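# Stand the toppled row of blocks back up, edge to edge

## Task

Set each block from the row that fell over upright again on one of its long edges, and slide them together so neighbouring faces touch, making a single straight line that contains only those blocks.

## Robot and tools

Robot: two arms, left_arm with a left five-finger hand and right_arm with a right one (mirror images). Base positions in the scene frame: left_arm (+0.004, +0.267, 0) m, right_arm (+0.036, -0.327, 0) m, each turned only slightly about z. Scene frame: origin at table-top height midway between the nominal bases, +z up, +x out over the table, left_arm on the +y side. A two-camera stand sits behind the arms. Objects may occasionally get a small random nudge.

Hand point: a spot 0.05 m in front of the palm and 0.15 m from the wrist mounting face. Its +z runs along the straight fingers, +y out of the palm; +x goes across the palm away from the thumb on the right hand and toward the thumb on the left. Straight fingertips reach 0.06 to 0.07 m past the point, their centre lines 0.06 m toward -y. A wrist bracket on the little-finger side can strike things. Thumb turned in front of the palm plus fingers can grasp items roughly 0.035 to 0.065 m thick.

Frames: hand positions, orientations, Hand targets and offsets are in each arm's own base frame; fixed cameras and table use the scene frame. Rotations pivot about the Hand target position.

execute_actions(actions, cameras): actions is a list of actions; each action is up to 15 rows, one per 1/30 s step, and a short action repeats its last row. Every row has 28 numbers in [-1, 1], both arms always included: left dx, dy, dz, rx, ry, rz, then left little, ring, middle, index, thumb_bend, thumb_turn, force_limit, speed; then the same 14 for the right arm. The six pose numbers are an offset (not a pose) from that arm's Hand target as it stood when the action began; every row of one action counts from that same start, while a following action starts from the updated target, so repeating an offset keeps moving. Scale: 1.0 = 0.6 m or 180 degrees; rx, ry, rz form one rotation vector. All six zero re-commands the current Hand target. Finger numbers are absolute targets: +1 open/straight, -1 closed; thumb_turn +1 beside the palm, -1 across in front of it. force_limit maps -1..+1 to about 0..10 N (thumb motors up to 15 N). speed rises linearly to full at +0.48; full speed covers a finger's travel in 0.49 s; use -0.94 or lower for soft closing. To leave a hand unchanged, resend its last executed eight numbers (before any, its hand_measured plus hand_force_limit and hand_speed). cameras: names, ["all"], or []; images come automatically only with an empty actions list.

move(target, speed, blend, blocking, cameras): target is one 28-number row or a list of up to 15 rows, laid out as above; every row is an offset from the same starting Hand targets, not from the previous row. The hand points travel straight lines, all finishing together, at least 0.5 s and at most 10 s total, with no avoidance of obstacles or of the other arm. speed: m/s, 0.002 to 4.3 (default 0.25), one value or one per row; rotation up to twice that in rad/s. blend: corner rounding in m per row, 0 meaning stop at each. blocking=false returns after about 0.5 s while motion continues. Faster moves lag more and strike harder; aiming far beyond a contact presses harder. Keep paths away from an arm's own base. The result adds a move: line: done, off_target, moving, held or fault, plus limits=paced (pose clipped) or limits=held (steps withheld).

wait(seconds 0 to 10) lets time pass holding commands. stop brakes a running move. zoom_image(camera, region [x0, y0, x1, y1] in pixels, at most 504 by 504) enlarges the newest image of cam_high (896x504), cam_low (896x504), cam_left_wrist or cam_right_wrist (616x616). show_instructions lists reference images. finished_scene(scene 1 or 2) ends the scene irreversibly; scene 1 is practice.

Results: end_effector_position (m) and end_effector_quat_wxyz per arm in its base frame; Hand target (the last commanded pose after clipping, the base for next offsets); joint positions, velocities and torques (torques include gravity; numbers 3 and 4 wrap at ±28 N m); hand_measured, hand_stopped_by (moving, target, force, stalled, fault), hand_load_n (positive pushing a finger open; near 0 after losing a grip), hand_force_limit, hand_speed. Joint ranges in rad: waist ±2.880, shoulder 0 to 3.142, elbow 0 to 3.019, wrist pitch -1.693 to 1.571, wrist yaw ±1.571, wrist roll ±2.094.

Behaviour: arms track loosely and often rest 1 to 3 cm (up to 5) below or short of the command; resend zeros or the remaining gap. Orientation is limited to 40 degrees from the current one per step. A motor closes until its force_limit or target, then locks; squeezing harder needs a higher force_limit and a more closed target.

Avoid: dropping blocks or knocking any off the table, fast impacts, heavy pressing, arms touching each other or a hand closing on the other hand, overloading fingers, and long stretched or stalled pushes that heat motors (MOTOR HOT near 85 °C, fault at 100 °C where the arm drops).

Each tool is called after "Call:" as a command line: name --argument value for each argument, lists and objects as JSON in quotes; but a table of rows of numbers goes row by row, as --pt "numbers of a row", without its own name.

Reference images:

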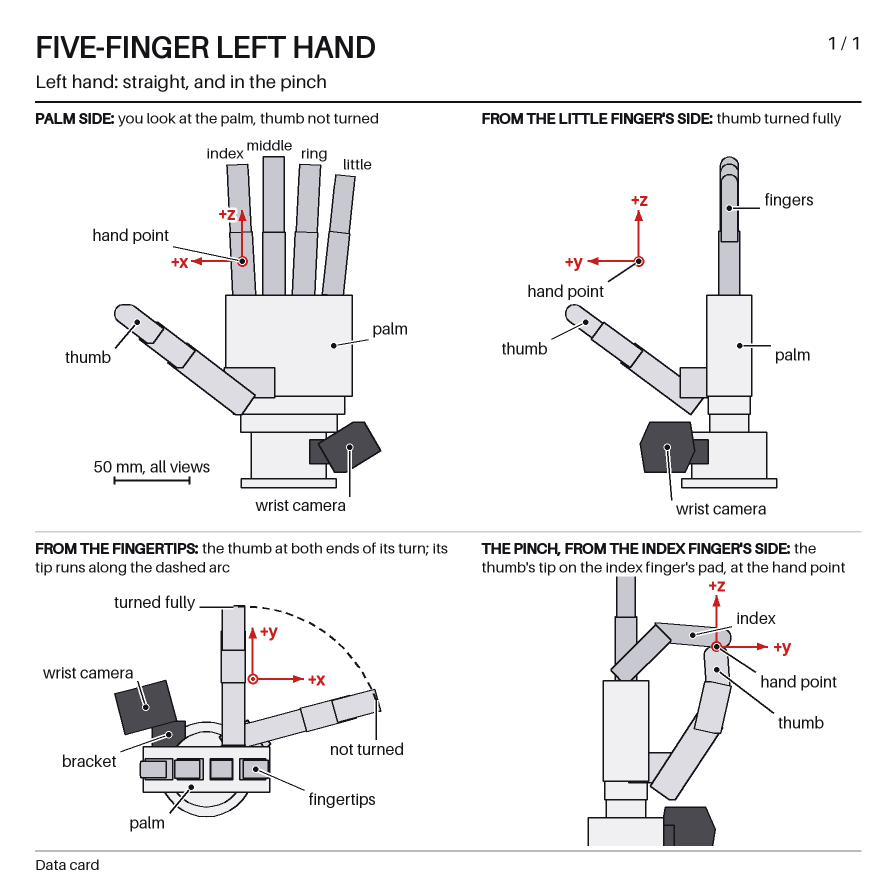

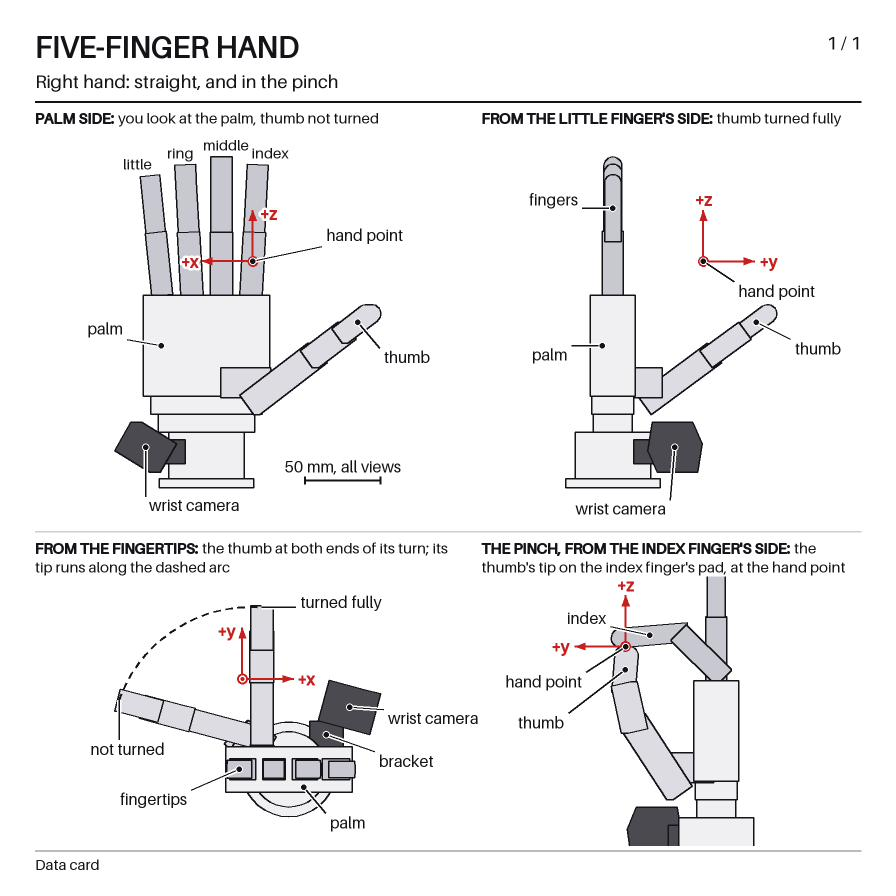

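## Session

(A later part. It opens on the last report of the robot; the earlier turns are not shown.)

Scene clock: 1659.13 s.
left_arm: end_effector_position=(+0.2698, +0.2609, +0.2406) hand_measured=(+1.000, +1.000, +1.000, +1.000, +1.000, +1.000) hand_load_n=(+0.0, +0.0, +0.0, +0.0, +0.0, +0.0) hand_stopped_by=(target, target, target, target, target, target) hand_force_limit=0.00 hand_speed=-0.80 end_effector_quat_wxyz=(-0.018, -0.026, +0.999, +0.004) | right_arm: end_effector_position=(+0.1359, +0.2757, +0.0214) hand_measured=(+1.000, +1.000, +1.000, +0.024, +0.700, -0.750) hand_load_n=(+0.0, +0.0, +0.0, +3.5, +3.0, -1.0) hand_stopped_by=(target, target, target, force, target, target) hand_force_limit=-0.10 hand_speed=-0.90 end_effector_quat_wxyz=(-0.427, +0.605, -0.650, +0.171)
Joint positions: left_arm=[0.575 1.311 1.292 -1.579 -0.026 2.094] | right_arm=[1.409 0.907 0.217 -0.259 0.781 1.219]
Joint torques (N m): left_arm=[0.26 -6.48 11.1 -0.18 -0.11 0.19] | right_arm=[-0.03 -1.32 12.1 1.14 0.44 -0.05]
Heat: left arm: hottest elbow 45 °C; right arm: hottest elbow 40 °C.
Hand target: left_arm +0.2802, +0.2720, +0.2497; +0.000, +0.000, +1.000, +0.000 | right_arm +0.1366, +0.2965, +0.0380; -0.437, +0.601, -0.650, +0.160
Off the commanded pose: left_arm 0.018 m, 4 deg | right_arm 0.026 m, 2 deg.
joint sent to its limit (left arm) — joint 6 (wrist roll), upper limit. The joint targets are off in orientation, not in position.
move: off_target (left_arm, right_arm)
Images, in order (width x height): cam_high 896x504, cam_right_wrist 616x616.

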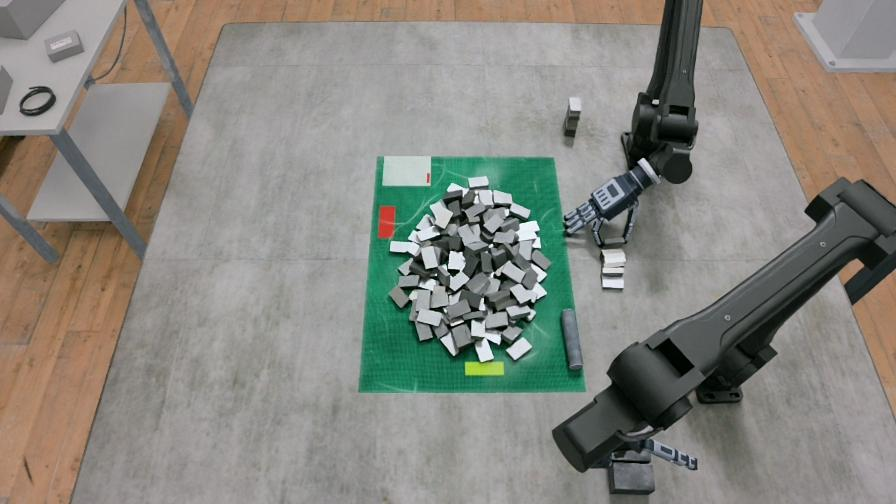

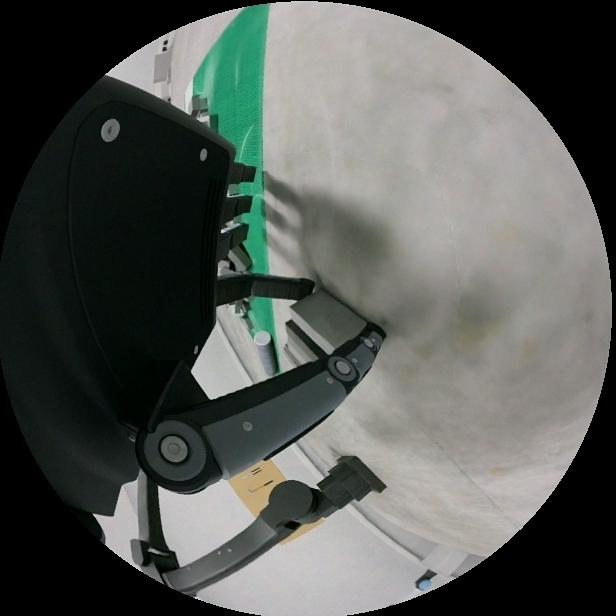

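Call:
move --pt "0 0 0 0 0 0 1 1 1 1 1 1 0.0 -0.8 0.0 0.012 0.002 0 0 0 1 1 1 -0.2 0.7 -0.75 -0.1 -0.9" --speed 0.03 --cameras '["cam_high","cam_right_wrist"]'

Call:
zoom_image --camera "cam_high" --region '[585, 205, 640, 260]'

Call:
zoom_image --camera "cam_right_wrist" --region '[240, 230, 430, 390]'

Scene clock: 1663.83 s.
left_arm: end_effector_position=(+0.2698, +0.2609, +0.2406) hand_measured=(+1.000, +1.000, +1.000, +1.000, +1.000, +1.000) hand_load_n=(+0.0, +0.0, +0.0, +0.0, +0.0, +0.0) hand_stopped_by=(target, target, target, target, target, target) hand_force_limit=0.00 hand_speed=-0.80 end_effector_quat_wxyz=(-0.018, -0.026, +0.999, +0.004) | right_arm: end_effector_position=(+0.1347, +0.2809, +0.0213) hand_measured=(+1.000, +1.000, +1.000, +0.024, +0.700, -0.750) hand_load_n=(+0.0, +0.0, +0.0, +3.5, +3.0, -1.0) hand_stopped_by=(target, target, target, force, target, target) hand_force_limit=-0.10 hand_speed=-0.90 end_effector_quat_wxyz=(-0.423, +0.610, -0.648, +0.173)
Joint positions: left_arm=[0.575 1.311 1.292 -1.579 -0.026 2.094] | right_arm=[1.415 0.935 0.235 -0.262 0.781 1.219]
Joint torques (N m): left_arm=[0.26 -6.48 11.1 -0.21 -0.11 0.19] | right_arm=[-0.5 -2.61 12.04 1.54 0.58 0.04]
Heat: left arm: hottest elbow 45 °C; right arm: hottest elbow 40 °C.
Hand target: left_arm +0.2802, +0.2720, +0.2497; +0.000, +0.000, +1.000, +0.000 | right_arm +0.1366, +0.3037, +0.0393; -0.438, +0.601, -0.650, +0.160
Off the commanded pose: left_arm 0.018 m, 4 deg | right_arm 0.029 m, 2 deg.
joint sent to its limit (left arm) — joint 6 (wrist roll), upper limit. The joint targets are off in orientation, not in position.
move: off_target (left_arm, right_arm)
Images, in order (width x height): cam_high 896x504, cam_right_wrist 616x616.

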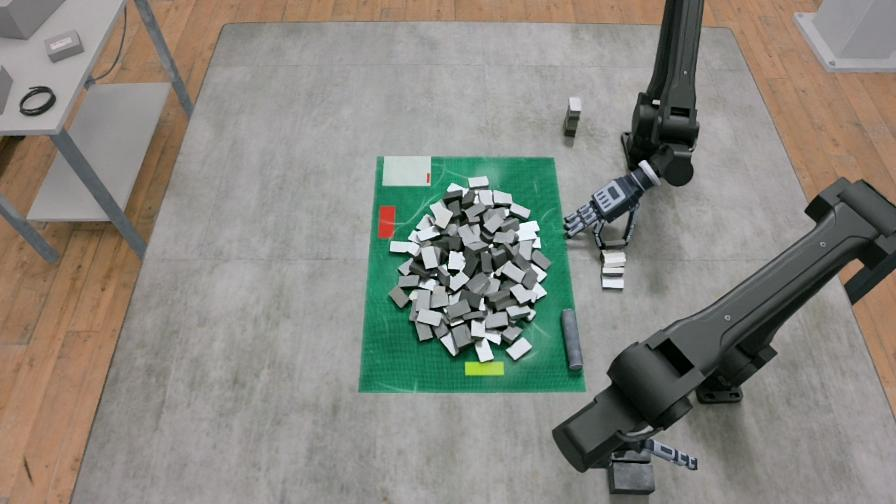

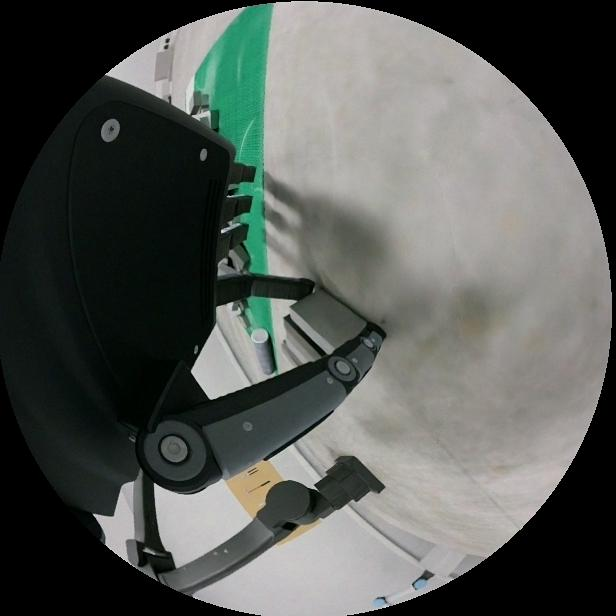

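Scaled by 9.164 from the camera's 896x504 image, which has a finer 1280x720 frame.

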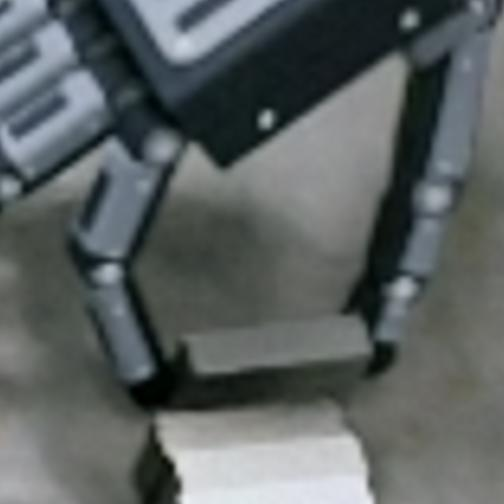

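Scaled by 2.653 from the camera's 616x616 image, which has a finer 880x880 frame.

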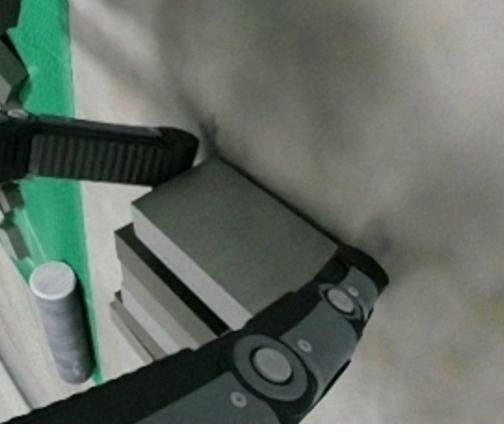

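Call:
move --pt "0 0 0 0 0 0 1 1 1 1 1 1 0.0 -0.8 0.0 0.014 0.0 0 0 0 1 1 1 -0.2 0.7 -0.75 -0.1 -0.9" --speed 0.03 --cameras '["cam_high","cam_right_wrist"]'

Call:
zoom_image --camera "cam_high" --region '[585, 205, 640, 260]'

Call:
zoom_image --camera "cam_right_wrist" --region '[240, 230, 430, 390]'

Scene clock: 1669.37 s.
left_arm: end_effector_position=(+0.2698, +0.2609, +0.2406) hand_measured=(+1.000, +1.000, +1.000, +1.000, +1.000, +1.000) hand_load_n=(+0.0, +0.0, +0.0, +0.0, +0.0, +0.0) hand_stopped_by=(target, target, target, target, target, target) hand_force_limit=0.00 hand_speed=-0.80 end_effector_quat_wxyz=(-0.018, -0.026, +0.999, +0.004) | right_arm: end_effector_position=(+0.1340, +0.2868, +0.0206) hand_measured=(+1.000, +1.000, +1.000, +0.024, +0.700, -0.750) hand_load_n=(-0.5, +0.0, +0.0, +3.5, +3.0, -1.0) hand_stopped_by=(target, target, target, force, target, target) hand_force_limit=-0.10 hand_speed=-0.90 end_effector_quat_wxyz=(-0.419, +0.615, -0.645, +0.176)
Joint positions: left_arm=[0.575 1.311 1.292 -1.579 -0.026 2.094] | right_arm=[1.422 0.969 0.254 -0.262 0.783 1.219]
Joint torques (N m): left_arm=[0.26 -6.48 11.08 -0.18 -0.11 0.19] | right_arm=[-0.26 -2.67 11.73 1.89 0.67 0.11]
Heat: left arm: hottest elbow 45 °C; right arm: hottest elbow 41 °C.
Hand target: left_arm +0.2802, +0.2720, +0.2497; +0.000, +0.000, +1.000, +0.000 | right_arm +0.1366, +0.3121, +0.0392; -0.437, +0.601, -0.650, +0.160
Off the commanded pose: left_arm 0.018 m, 4 deg | right_arm 0.032 m, 3 deg.
joint sent to its limit (left arm) — joint 6 (wrist roll), upper limit. The joint targets are off in orientation, not in position.
move: off_target (left_arm, right_arm)
Images, in order (width x height): cam_high 896x504, cam_right_wrist 616x616.

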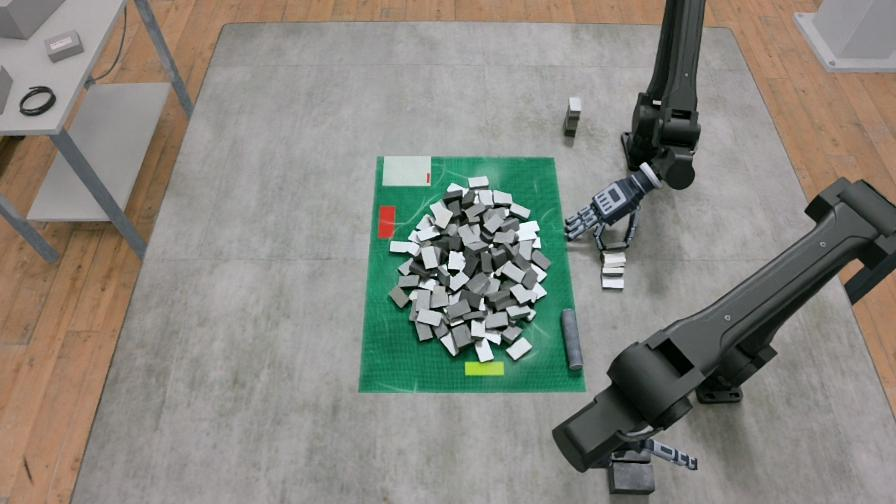

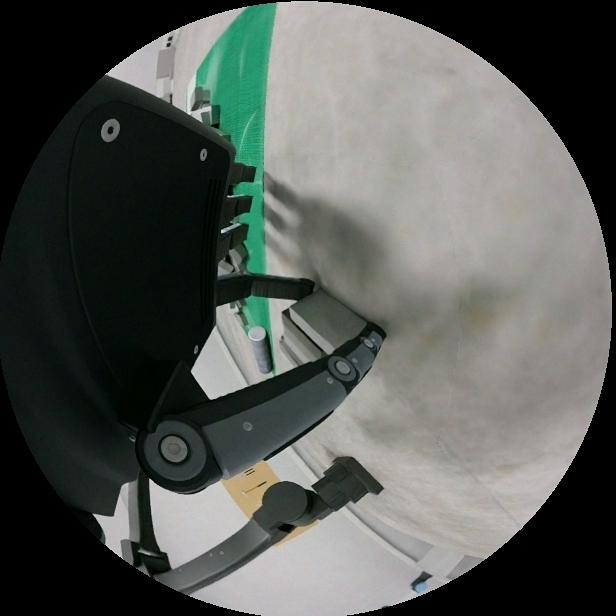

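Scaled by 9.164 from the camera's 896x504 image, which has a finer 1280x720 frame.

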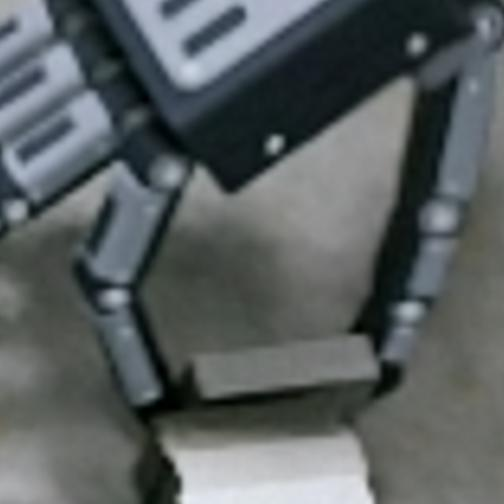

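Scaled by 2.653 from the camera's 616x616 image, which has a finer 880x880 frame.

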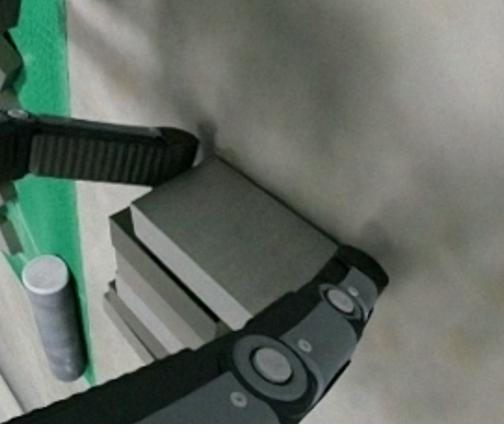

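Call:
move --pt "0 0 0 0 0 0 1 1 1 1 1 1 0.0 -0.8 0.012 0.012 0.0 0 0 0 1 1 1 -0.2 0.7 -0.75 -0.1 -0.9" --speed 0.03 --cameras '["cam_high","cam_right_wrist"]'

Call:
zoom_image --camera "cam_high" --region '[585, 205, 640, 260]'

Call:
zoom_image --camera "cam_right_wrist" --region '[240, 230, 430, 390]'

Scene clock: 1677.20 s.
left_arm: end_effector_position=(+0.2698, +0.2609, +0.2406) hand_measured=(+1.000, +1.000, +1.000, +1.000, +1.000, +1.000) hand_load_n=(+0.0, +0.0, +0.0, +0.0, +0.0, +0.0) hand_stopped_by=(target, target, target, target, target, target) hand_force_limit=0.00 hand_speed=-0.80 end_effector_quat_wxyz=(-0.018, -0.026, +0.999, +0.004) | right_arm: end_effector_position=(+0.1367, +0.2923, +0.0200) hand_measured=(+1.000, +1.000, +1.000, +0.024, +0.700, -0.750) hand_load_n=(+0.0, +0.0, +0.0, +2.5, +3.5, -2.0) hand_stopped_by=(target, target, target, force, target, target) hand_force_limit=-0.10 hand_speed=-0.90 end_effector_quat_wxyz=(-0.419, +0.615, -0.645, +0.176)
Joint positions: left_arm=[0.575 1.311 1.292 -1.579 -0.026 2.094] | right_arm=[1.411 0.997 0.264 -0.235 0.776 1.207]
Joint torques (N m): left_arm=[0.32 -6.42 11.08 -0.2 -0.11 0.19] | right_arm=[-2.37 -1.9 12.07 2.26 0.4 -0.05]
Heat: left arm: hottest elbow 45 °C; right arm: hottest elbow 43 °C.
Hand target: left_arm +0.2802, +0.2720, +0.2497; +0.000, +0.000, +1.000, +0.000 | right_arm +0.1437, +0.3192, +0.0391; -0.437, +0.601, -0.649, +0.160
Off the commanded pose: left_arm 0.018 m, 4 deg | right_arm 0.034 m, 3 deg.
joint sent to its limit (left arm) — joint 6 (wrist roll), upper limit. The joint targets are off in orientation, not in position.
move: off_target (left_arm, right_arm)
Images, in order (width x height): cam_high 896x504, cam_right_wrist 616x616.

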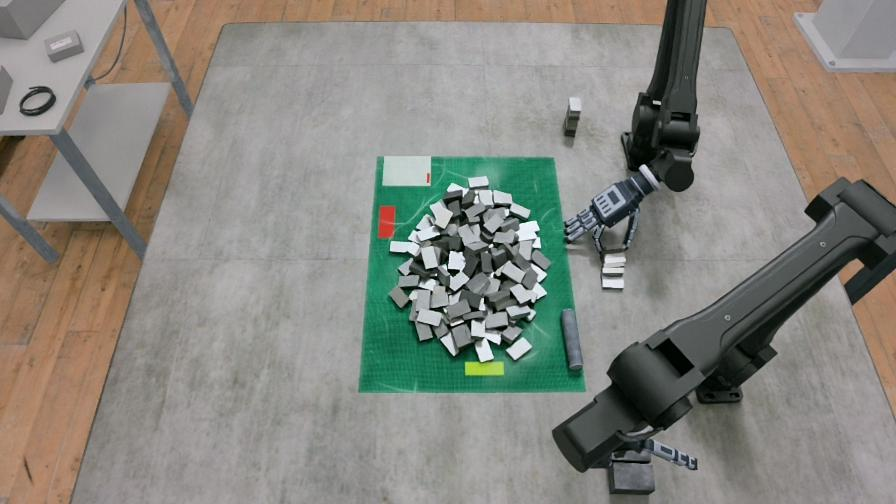

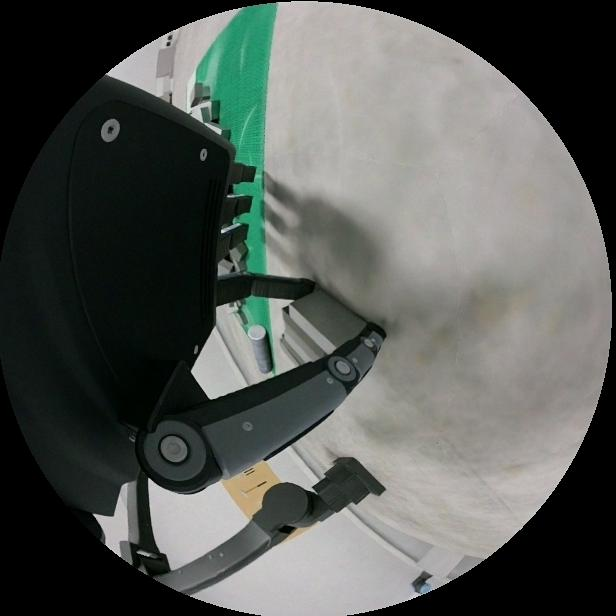

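Scaled by 9.164 from the camera's 896x504 image, which has a finer 1280x720 frame.

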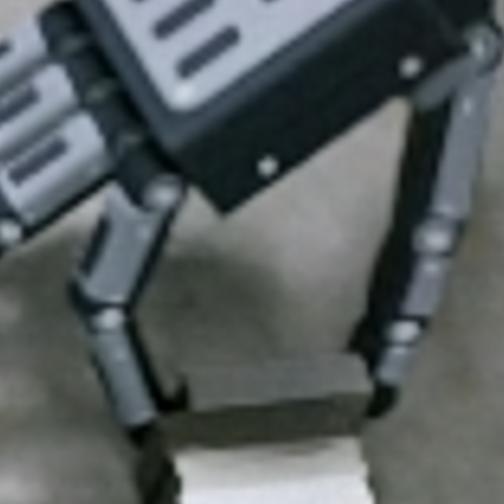

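Scaled by 2.653 from the camera's 616x616 image, which has a finer 880x880 frame.

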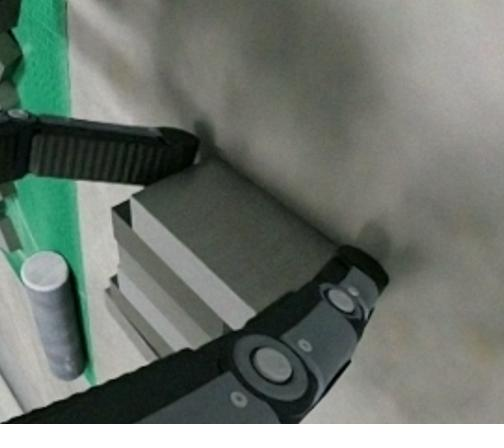

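Call:
zoom_image --camera "cam_low" --region '[400, 190, 500, 260]'

Call:
zoom_image --camera "cam_high" --region '[595, 235, 635, 270]'

This scene's latest camera images include none from cam_low. They are from: cam_high, cam_right_wrist. cam_low's image comes with the result of a call that names it in "cameras".

Scaled by 12.600 from the camera's 896x504 image, which has a finer 1280x720 frame.

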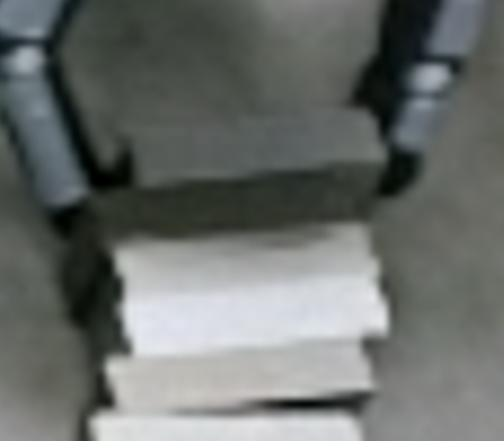

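Call:
move --pt "0 0 0 0 0 0 1 1 1 1 1 1 0.0 -0.8 0.0 -0.008 -0.015 0 0 0 1 1 1 -0.2 0.7 -0.75 -0.1 -0.9" --speed 0.03 --cameras '["cam_high","cam_low","cam_right_wrist"]'

Call:
zoom_image --camera "cam_high" --region '[595, 235, 635, 270]'

Call:
zoom_image --camera "cam_low" --region '[400, 180, 520, 270]'

Scene clock: 1698.70 s.
left_arm: end_effector_position=(+0.2698, +0.2609, +0.2406) hand_measured=(+1.000, +1.000, +1.000, +1.000, +1.000, +1.000) hand_load_n=(+0.0, +0.0, -0.5, +0.0, +0.0, +0.0) hand_stopped_by=(target, target, target, target, target, target) hand_force_limit=0.00 hand_speed=-0.80 end_effector_quat_wxyz=(-0.018, -0.026, +0.999, +0.004) | right_arm: end_effector_position=(+0.1389, +0.2985, +0.0198) hand_measured=(+1.000, +1.000, +1.000, +0.024, +0.700, -0.750) hand_load_n=(+0.0, +0.0, +0.0, +2.5, +3.5, -2.0) hand_stopped_by=(target, target, target, force, target, target) hand_force_limit=-0.10 hand_speed=-0.90 end_effector_quat_wxyz=(-0.425, +0.611, -0.645, +0.171)
Joint positions: left_arm=[0.575 1.311 1.292 -1.579 -0.026 2.094] | right_arm=[1.405 1.02 0.264 -0.188 0.773 1.198]
Joint torques (N m): left_arm=[0.26 -6.48 11.08 -0.18 -0.11 0.19] | right_arm=[-1.38 -4.01 9.94 2.43 0.4 -0.11]
Heat: left arm: hottest elbow 45 °C; right arm: hottest elbow 44 °C.
Hand target: left_arm +0.2802, +0.2720, +0.2497; +0.000, +0.000, +1.000, +0.000 | right_arm +0.1438, +0.3145, +0.0302; -0.438, +0.601, -0.650, +0.160
Off the commanded pose: left_arm 0.018 m, 4 deg | right_arm 0.020 m, 2 deg.
joint sent to its limit (left arm) — joint 6 (wrist roll), upper limit. The joint targets are off in orientation, not in position.
move: off_target (left_arm, right_arm)
Images, in order (width x height): cam_high 896x504, cam_low 896x504, cam_right_wrist 616x616.

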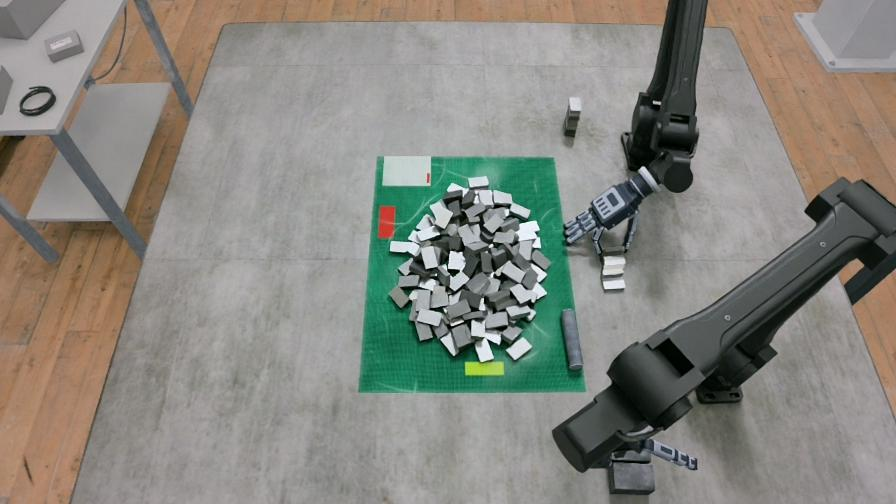

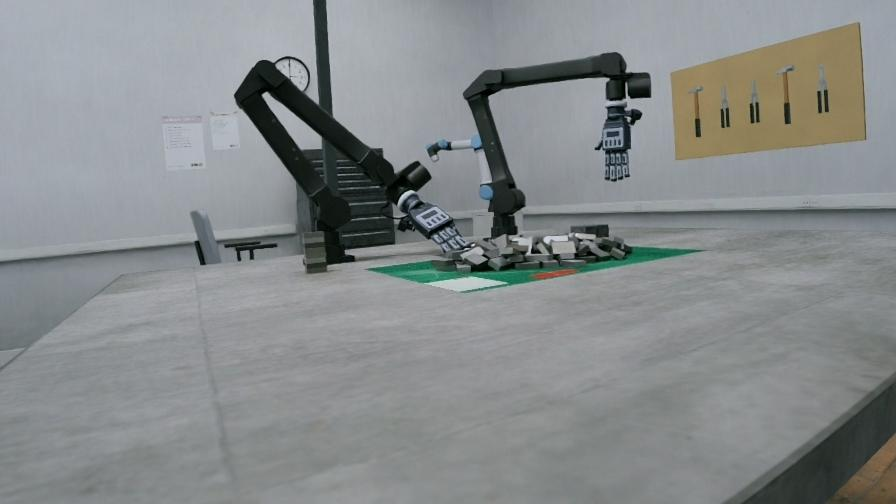

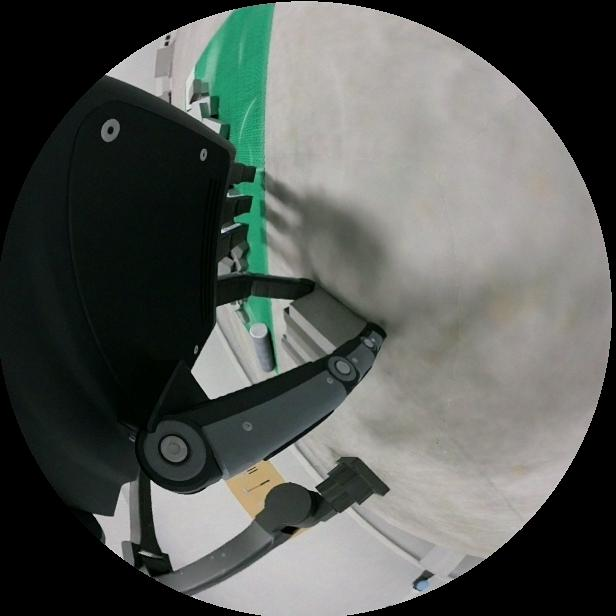

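Scaled by 12.600 from the camera's 896x504 image, which has a finer 1280x720 frame.

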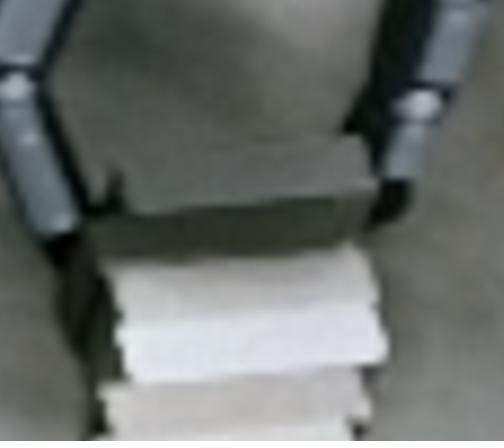

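Scaled by 4.200 from the camera's 896x504 image, which has a finer 1280x720 frame.

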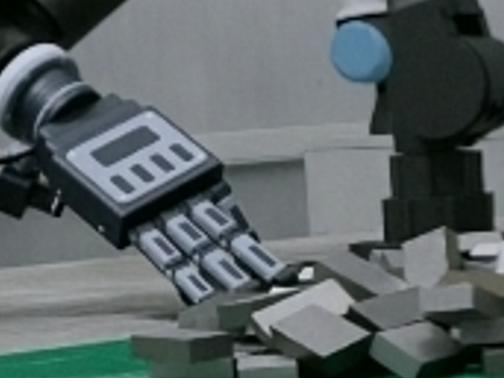

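Call:
execute_actions --actions '[]'

Scene clock: 1731.63 s.
left_arm: end_effector_position=(+0.2698, +0.2609, +0.2406) hand_measured=(+1.000, +1.000, +1.000, +1.000, +1.000, +1.000) hand_load_n=(+0.0, +0.0, +0.0, +0.0, +0.0, +0.0) hand_stopped_by=(target, target, target, target, target, target) hand_force_limit=0.00 hand_speed=-0.80 end_effector_quat_wxyz=(-0.018, -0.026, +0.999, +0.004) | right_arm: end_effector_position=(+0.1389, +0.2984, +0.0197) hand_measured=(+1.000, +1.000, +1.000, +0.024, +0.700, -0.750) hand_load_n=(+0.0, +0.0, +0.0, +2.5, +3.5, -2.0) hand_stopped_by=(target, target, target, force, target, target) hand_force_limit=-0.10 hand_speed=-0.90 end_effector_quat_wxyz=(-0.425, +0.611, -0.645, +0.171)
Joint positions: left_arm=[0.575 1.311 1.292 -1.579 -0.026 2.094] | right_arm=[1.405 1.021 0.264 -0.188 0.773 1.197]
Joint velocities: within noise
Joint torques (N m): left_arm=[0.32 -6.48 11.1 -0.2 -0.11 0.19] | right_arm=[-1.67 -3.14 9.8 2.17 0.32 -0.05]
Heat: left arm: hottest elbow 45 °C; right arm: hottest elbow 43 °C.
Hand target: left_arm +0.2802, +0.2720, +0.2497; +0.000, +0.000, +1.000, +0.000 | right_arm +0.1438, +0.3144, +0.0301; -0.437, +0.601, -0.649, +0.161
Off the commanded pose: left_arm 0.018 m, 4 deg | right_arm 0.020 m, 2 deg.

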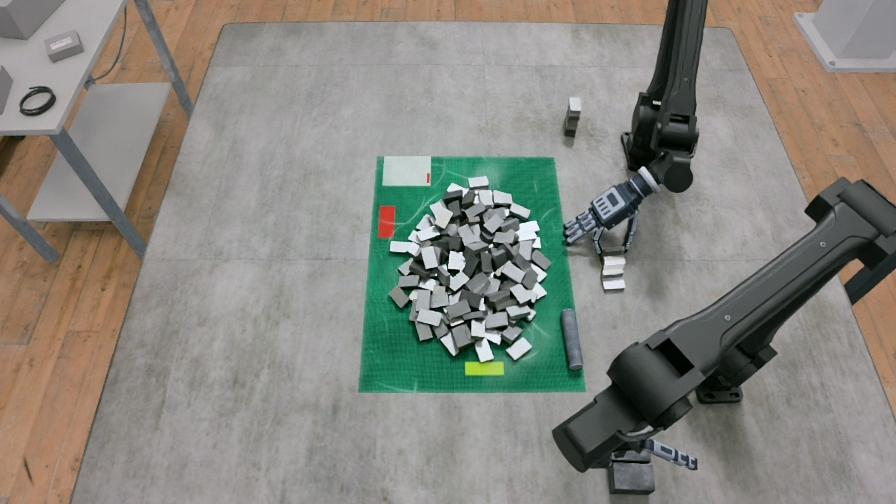

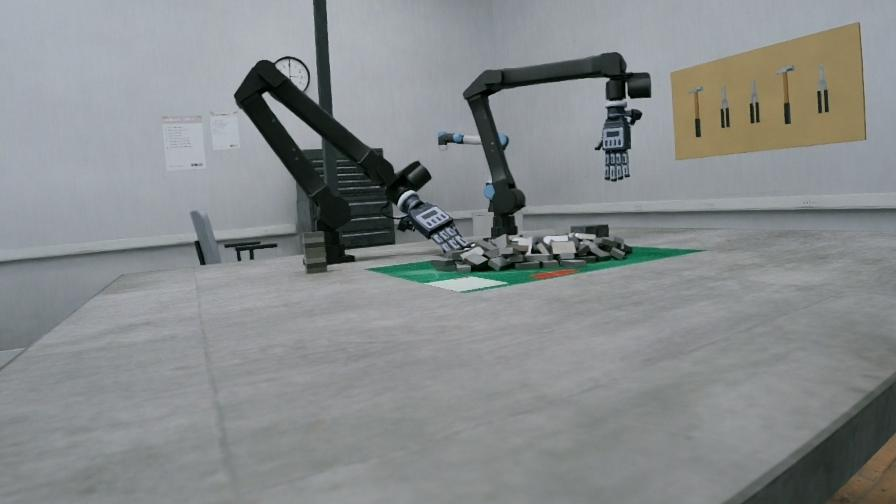

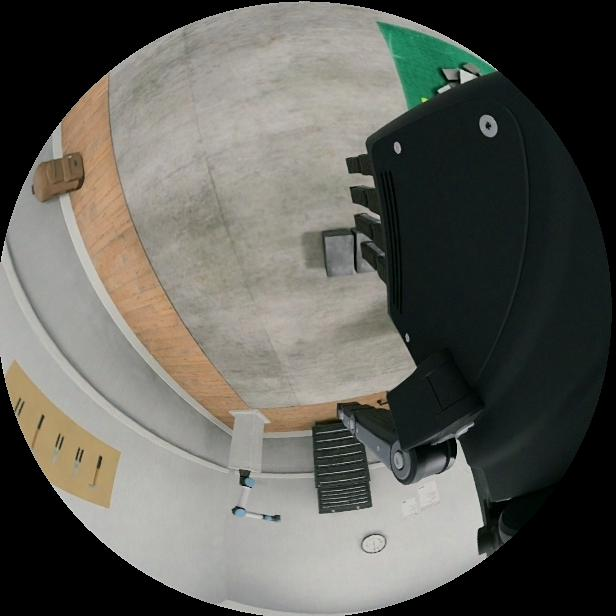

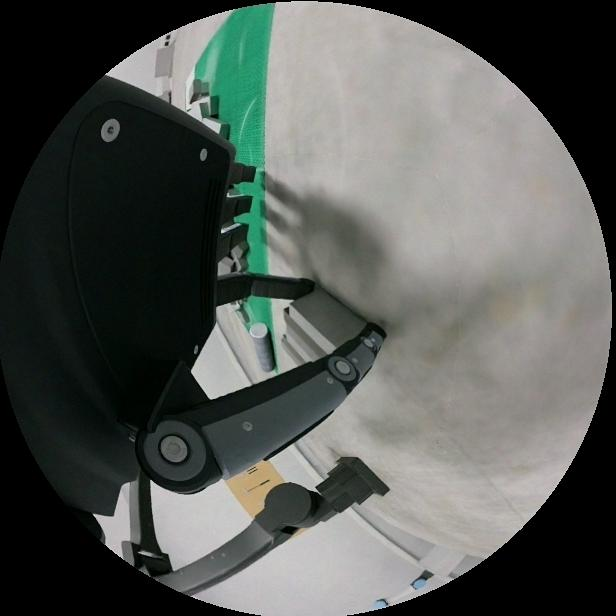

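Call:
zoom_image --camera "cam_high" --region '[575, 215, 655, 300]'

Call:
zoom_image --camera "cam_right_wrist" --region '[240, 230, 430, 390]'

Scaled by 5.929 from the camera's 896x504 image, which has a finer 1280x720 frame.

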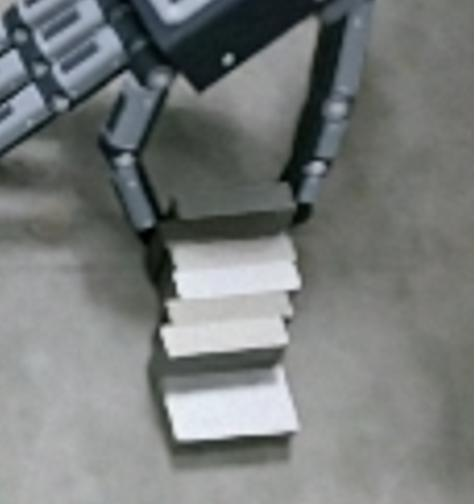

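Scaled by 2.653 from the camera's 616x616 image, which has a finer 880x880 frame.

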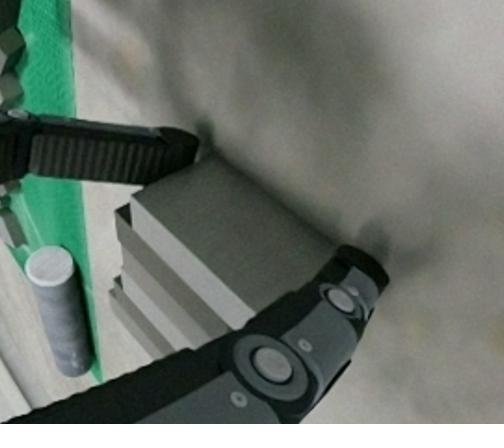

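Call:
move --target '[0,0,0,0,0,0,1,1,1,1,1,1,0.0,-0.8, 0,0,-0.01,0,0,0,1,1,1,-0.2,0.7,-0.75,-0.1,-0.9]' --speed 0.05 --cameras '["cam_high","cam_right_wrist"]'

Call:
zoom_image --camera "cam_high" --region '[575, 215, 655, 300]'

Call:
zoom_image --camera "cam_right_wrist" --region '[240, 230, 430, 390]'

Scene clock: 1740.10 s.
left_arm: end_effector_position=(+0.2698, +0.2609, +0.2406) hand_measured=(+1.000, +1.000, +1.000, +1.000, +1.000, +1.000) hand_load_n=(+0.0, +0.0, +0.0, +0.0, +0.0, +0.0) hand_stopped_by=(target, target, target, target, target, target) hand_force_limit=0.00 hand_speed=-0.80 end_effector_quat_wxyz=(-0.018, -0.026, +0.999, +0.004) | right_arm: end_effector_position=(+0.1398, +0.3037, +0.0188) hand_measured=(+1.000, +1.000, +1.000, +0.024, +0.700, -0.750) hand_load_n=(+0.0, +0.0, +0.0, +2.5, +3.0, -2.0) hand_stopped_by=(target, target, target, force, target, target) hand_force_limit=-0.10 hand_speed=-0.90 end_effector_quat_wxyz=(-0.430, +0.608, -0.646, +0.167)
Joint positions: left_arm=[0.575 1.311 1.292 -1.579 -0.026 2.094] | right_arm=[1.405 1.044 0.264 -0.149 0.772 1.197]
Joint torques (N m): left_arm=[0.32 -6.48 11.1 -0.18 -0.11 0.19] | right_arm=[-1.67 -2.78 9.06 2.06 0.32 -0.07]
Heat: left arm: hottest elbow 45 °C; right arm: hottest elbow 43 °C.
Hand target: left_arm +0.2802, +0.2720, +0.2497; +0.000, +0.000, +1.000, +0.000 | right_arm +0.1438, +0.3145, +0.0242; -0.437, +0.601, -0.649, +0.160
Off the commanded pose: left_arm 0.018 m, 4 deg | right_arm 0.013 m, 1 deg.
joint sent to its limit (left arm) — joint 6 (wrist roll), upper limit. The joint targets are off in orientation, not in position.
move: off_target (left_arm, right_arm)
Images, in order (width x height): cam_high 896x504, cam_right_wrist 616x616.

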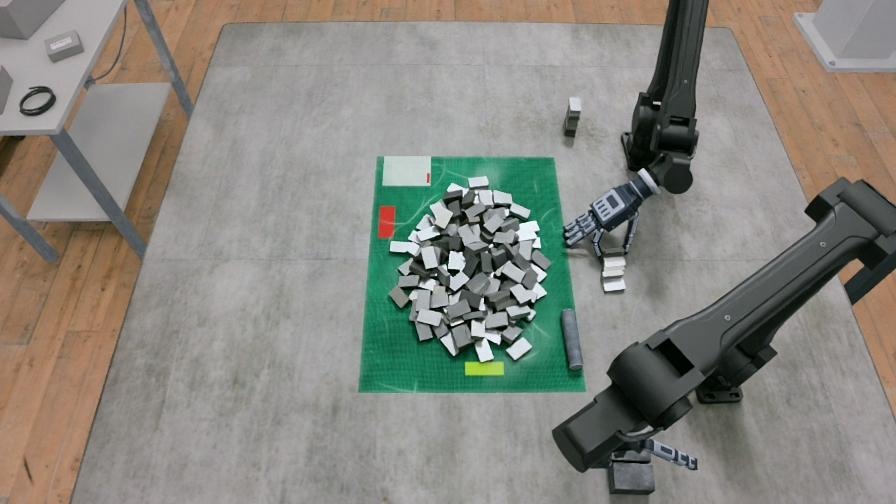

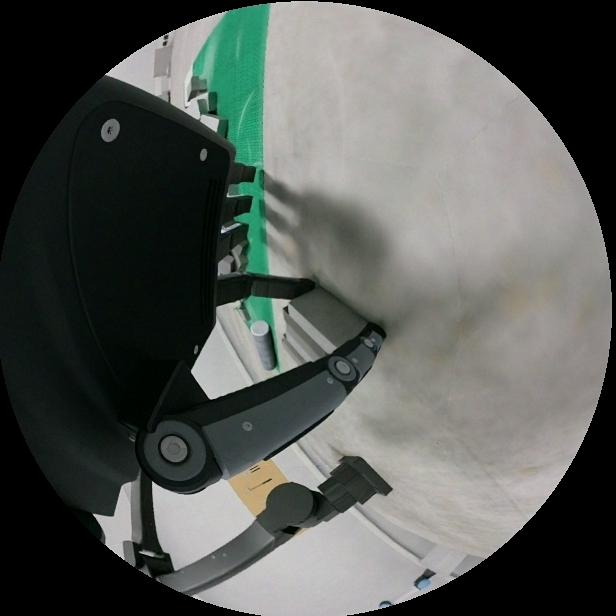

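Scaled by 5.929 from the camera's 896x504 image, which has a finer 1280x720 frame.

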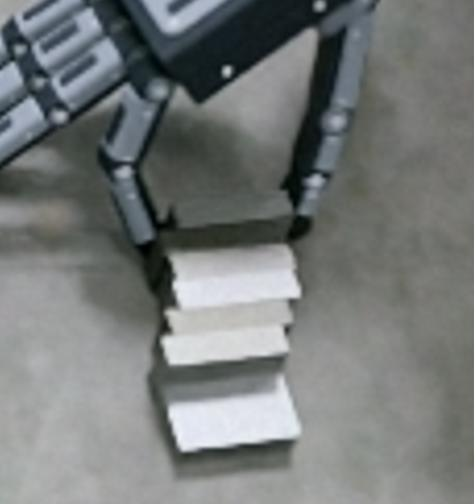

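Scaled by 2.653 from the camera's 616x616 image, which has a finer 880x880 frame.

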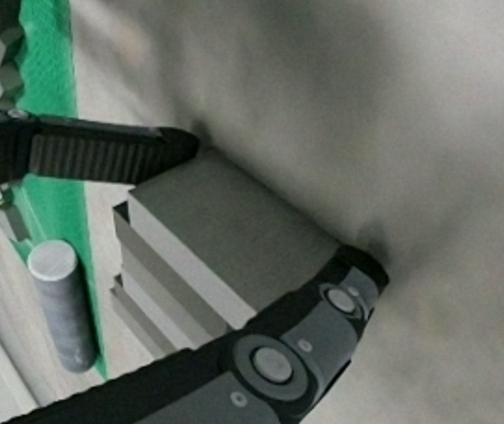

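Call:
move --target '[0,0,0,0,0,0,1,1,1,1,1,1,0.0,-0.8, 0,0,0.0,0,0,0,1,1,1,0.2,0.7,-0.75,-0.1,-0.9]' --speed 0.05 --cameras '["cam_high","cam_right_wrist"]'

Call:
zoom_image --camera "cam_high" --region '[575, 215, 655, 300]'

Call:
zoom_image --camera "cam_right_wrist" --region '[240, 230, 430, 390]'

Scene clock: 1745.03 s.
left_arm: end_effector_position=(+0.2698, +0.2609, +0.2406) hand_measured=(+1.000, +1.000, +1.000, +1.000, +1.000, +1.000) hand_load_n=(+0.0, +0.0, +0.0, +0.0, -0.5, +0.0) hand_stopped_by=(target, target, target, target, target, target) hand_force_limit=0.00 hand_speed=-0.80 end_effector_quat_wxyz=(-0.018, -0.026, +0.999, +0.004) | right_arm: end_effector_position=(+0.1399, +0.3056, +0.0196) hand_measured=(+1.000, +1.000, +1.000, +0.200, +0.700, -0.750) hand_load_n=(+0.0, +0.0, +0.0, +0.0, +0.0, +0.0) hand_stopped_by=(target, target, target, target, target, target) hand_force_limit=-0.10 hand_speed=-0.90 end_effector_quat_wxyz=(-0.433, +0.606, -0.647, +0.164)
Joint positions: left_arm=[0.575 1.311 1.292 -1.579 -0.026 2.094] | right_arm=[1.405 1.047 0.264 -0.138 0.77 1.197]
Joint torques (N m): left_arm=[0.26 -6.48 11.08 -0.2 -0.11 0.19] | right_arm=[-1.49 -3.14 9.16 2.28 0.47 -0.04]
Heat: left arm: hottest elbow 45 °C; right arm: hottest elbow 43 °C.
Hand target: left_arm +0.2802, +0.2720, +0.2497; +0.000, +0.000, +1.000, +0.000 | right_arm +0.1438, +0.3145, +0.0242; -0.437, +0.601, -0.650, +0.160
Off the commanded pose: left_arm 0.018 m, 4 deg | right_arm 0.011 m, 1 deg.
joint sent to its limit (left arm) — joint 6 (wrist roll), upper limit. The joint targets are off in orientation, not in position.
move: off_target (left_arm, right_arm)
Images, in order (width x height): cam_high 896x504, cam_right_wrist 616x616.

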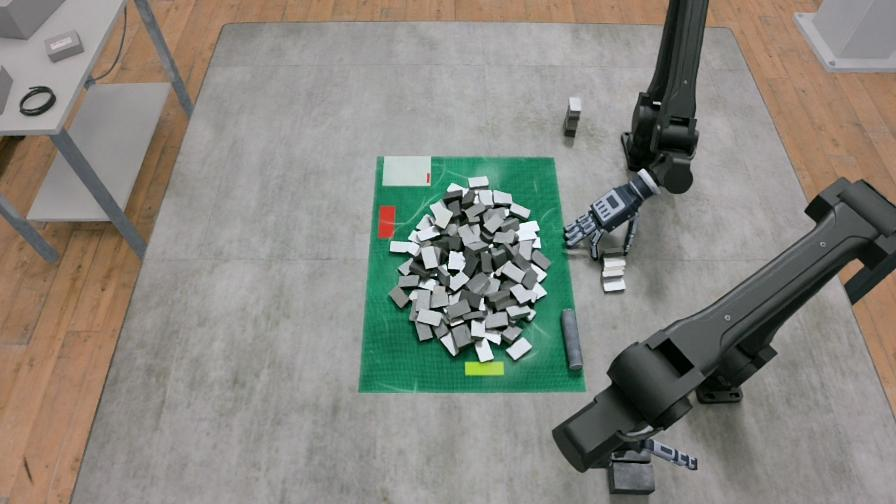

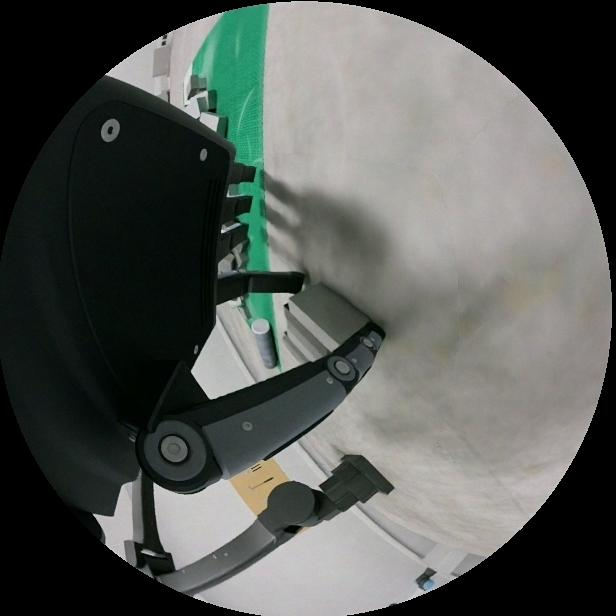

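Scaled by 5.929 from the camera's 896x504 image, which has a finer 1280x720 frame.

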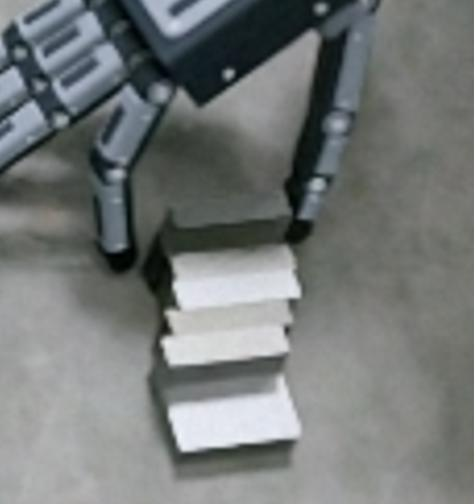

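Scaled by 2.653 from the camera's 616x616 image, which has a finer 880x880 frame.

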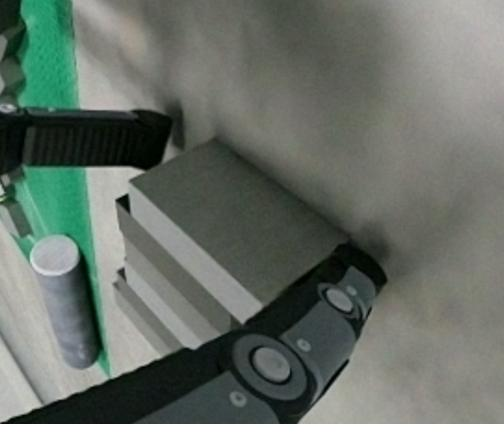

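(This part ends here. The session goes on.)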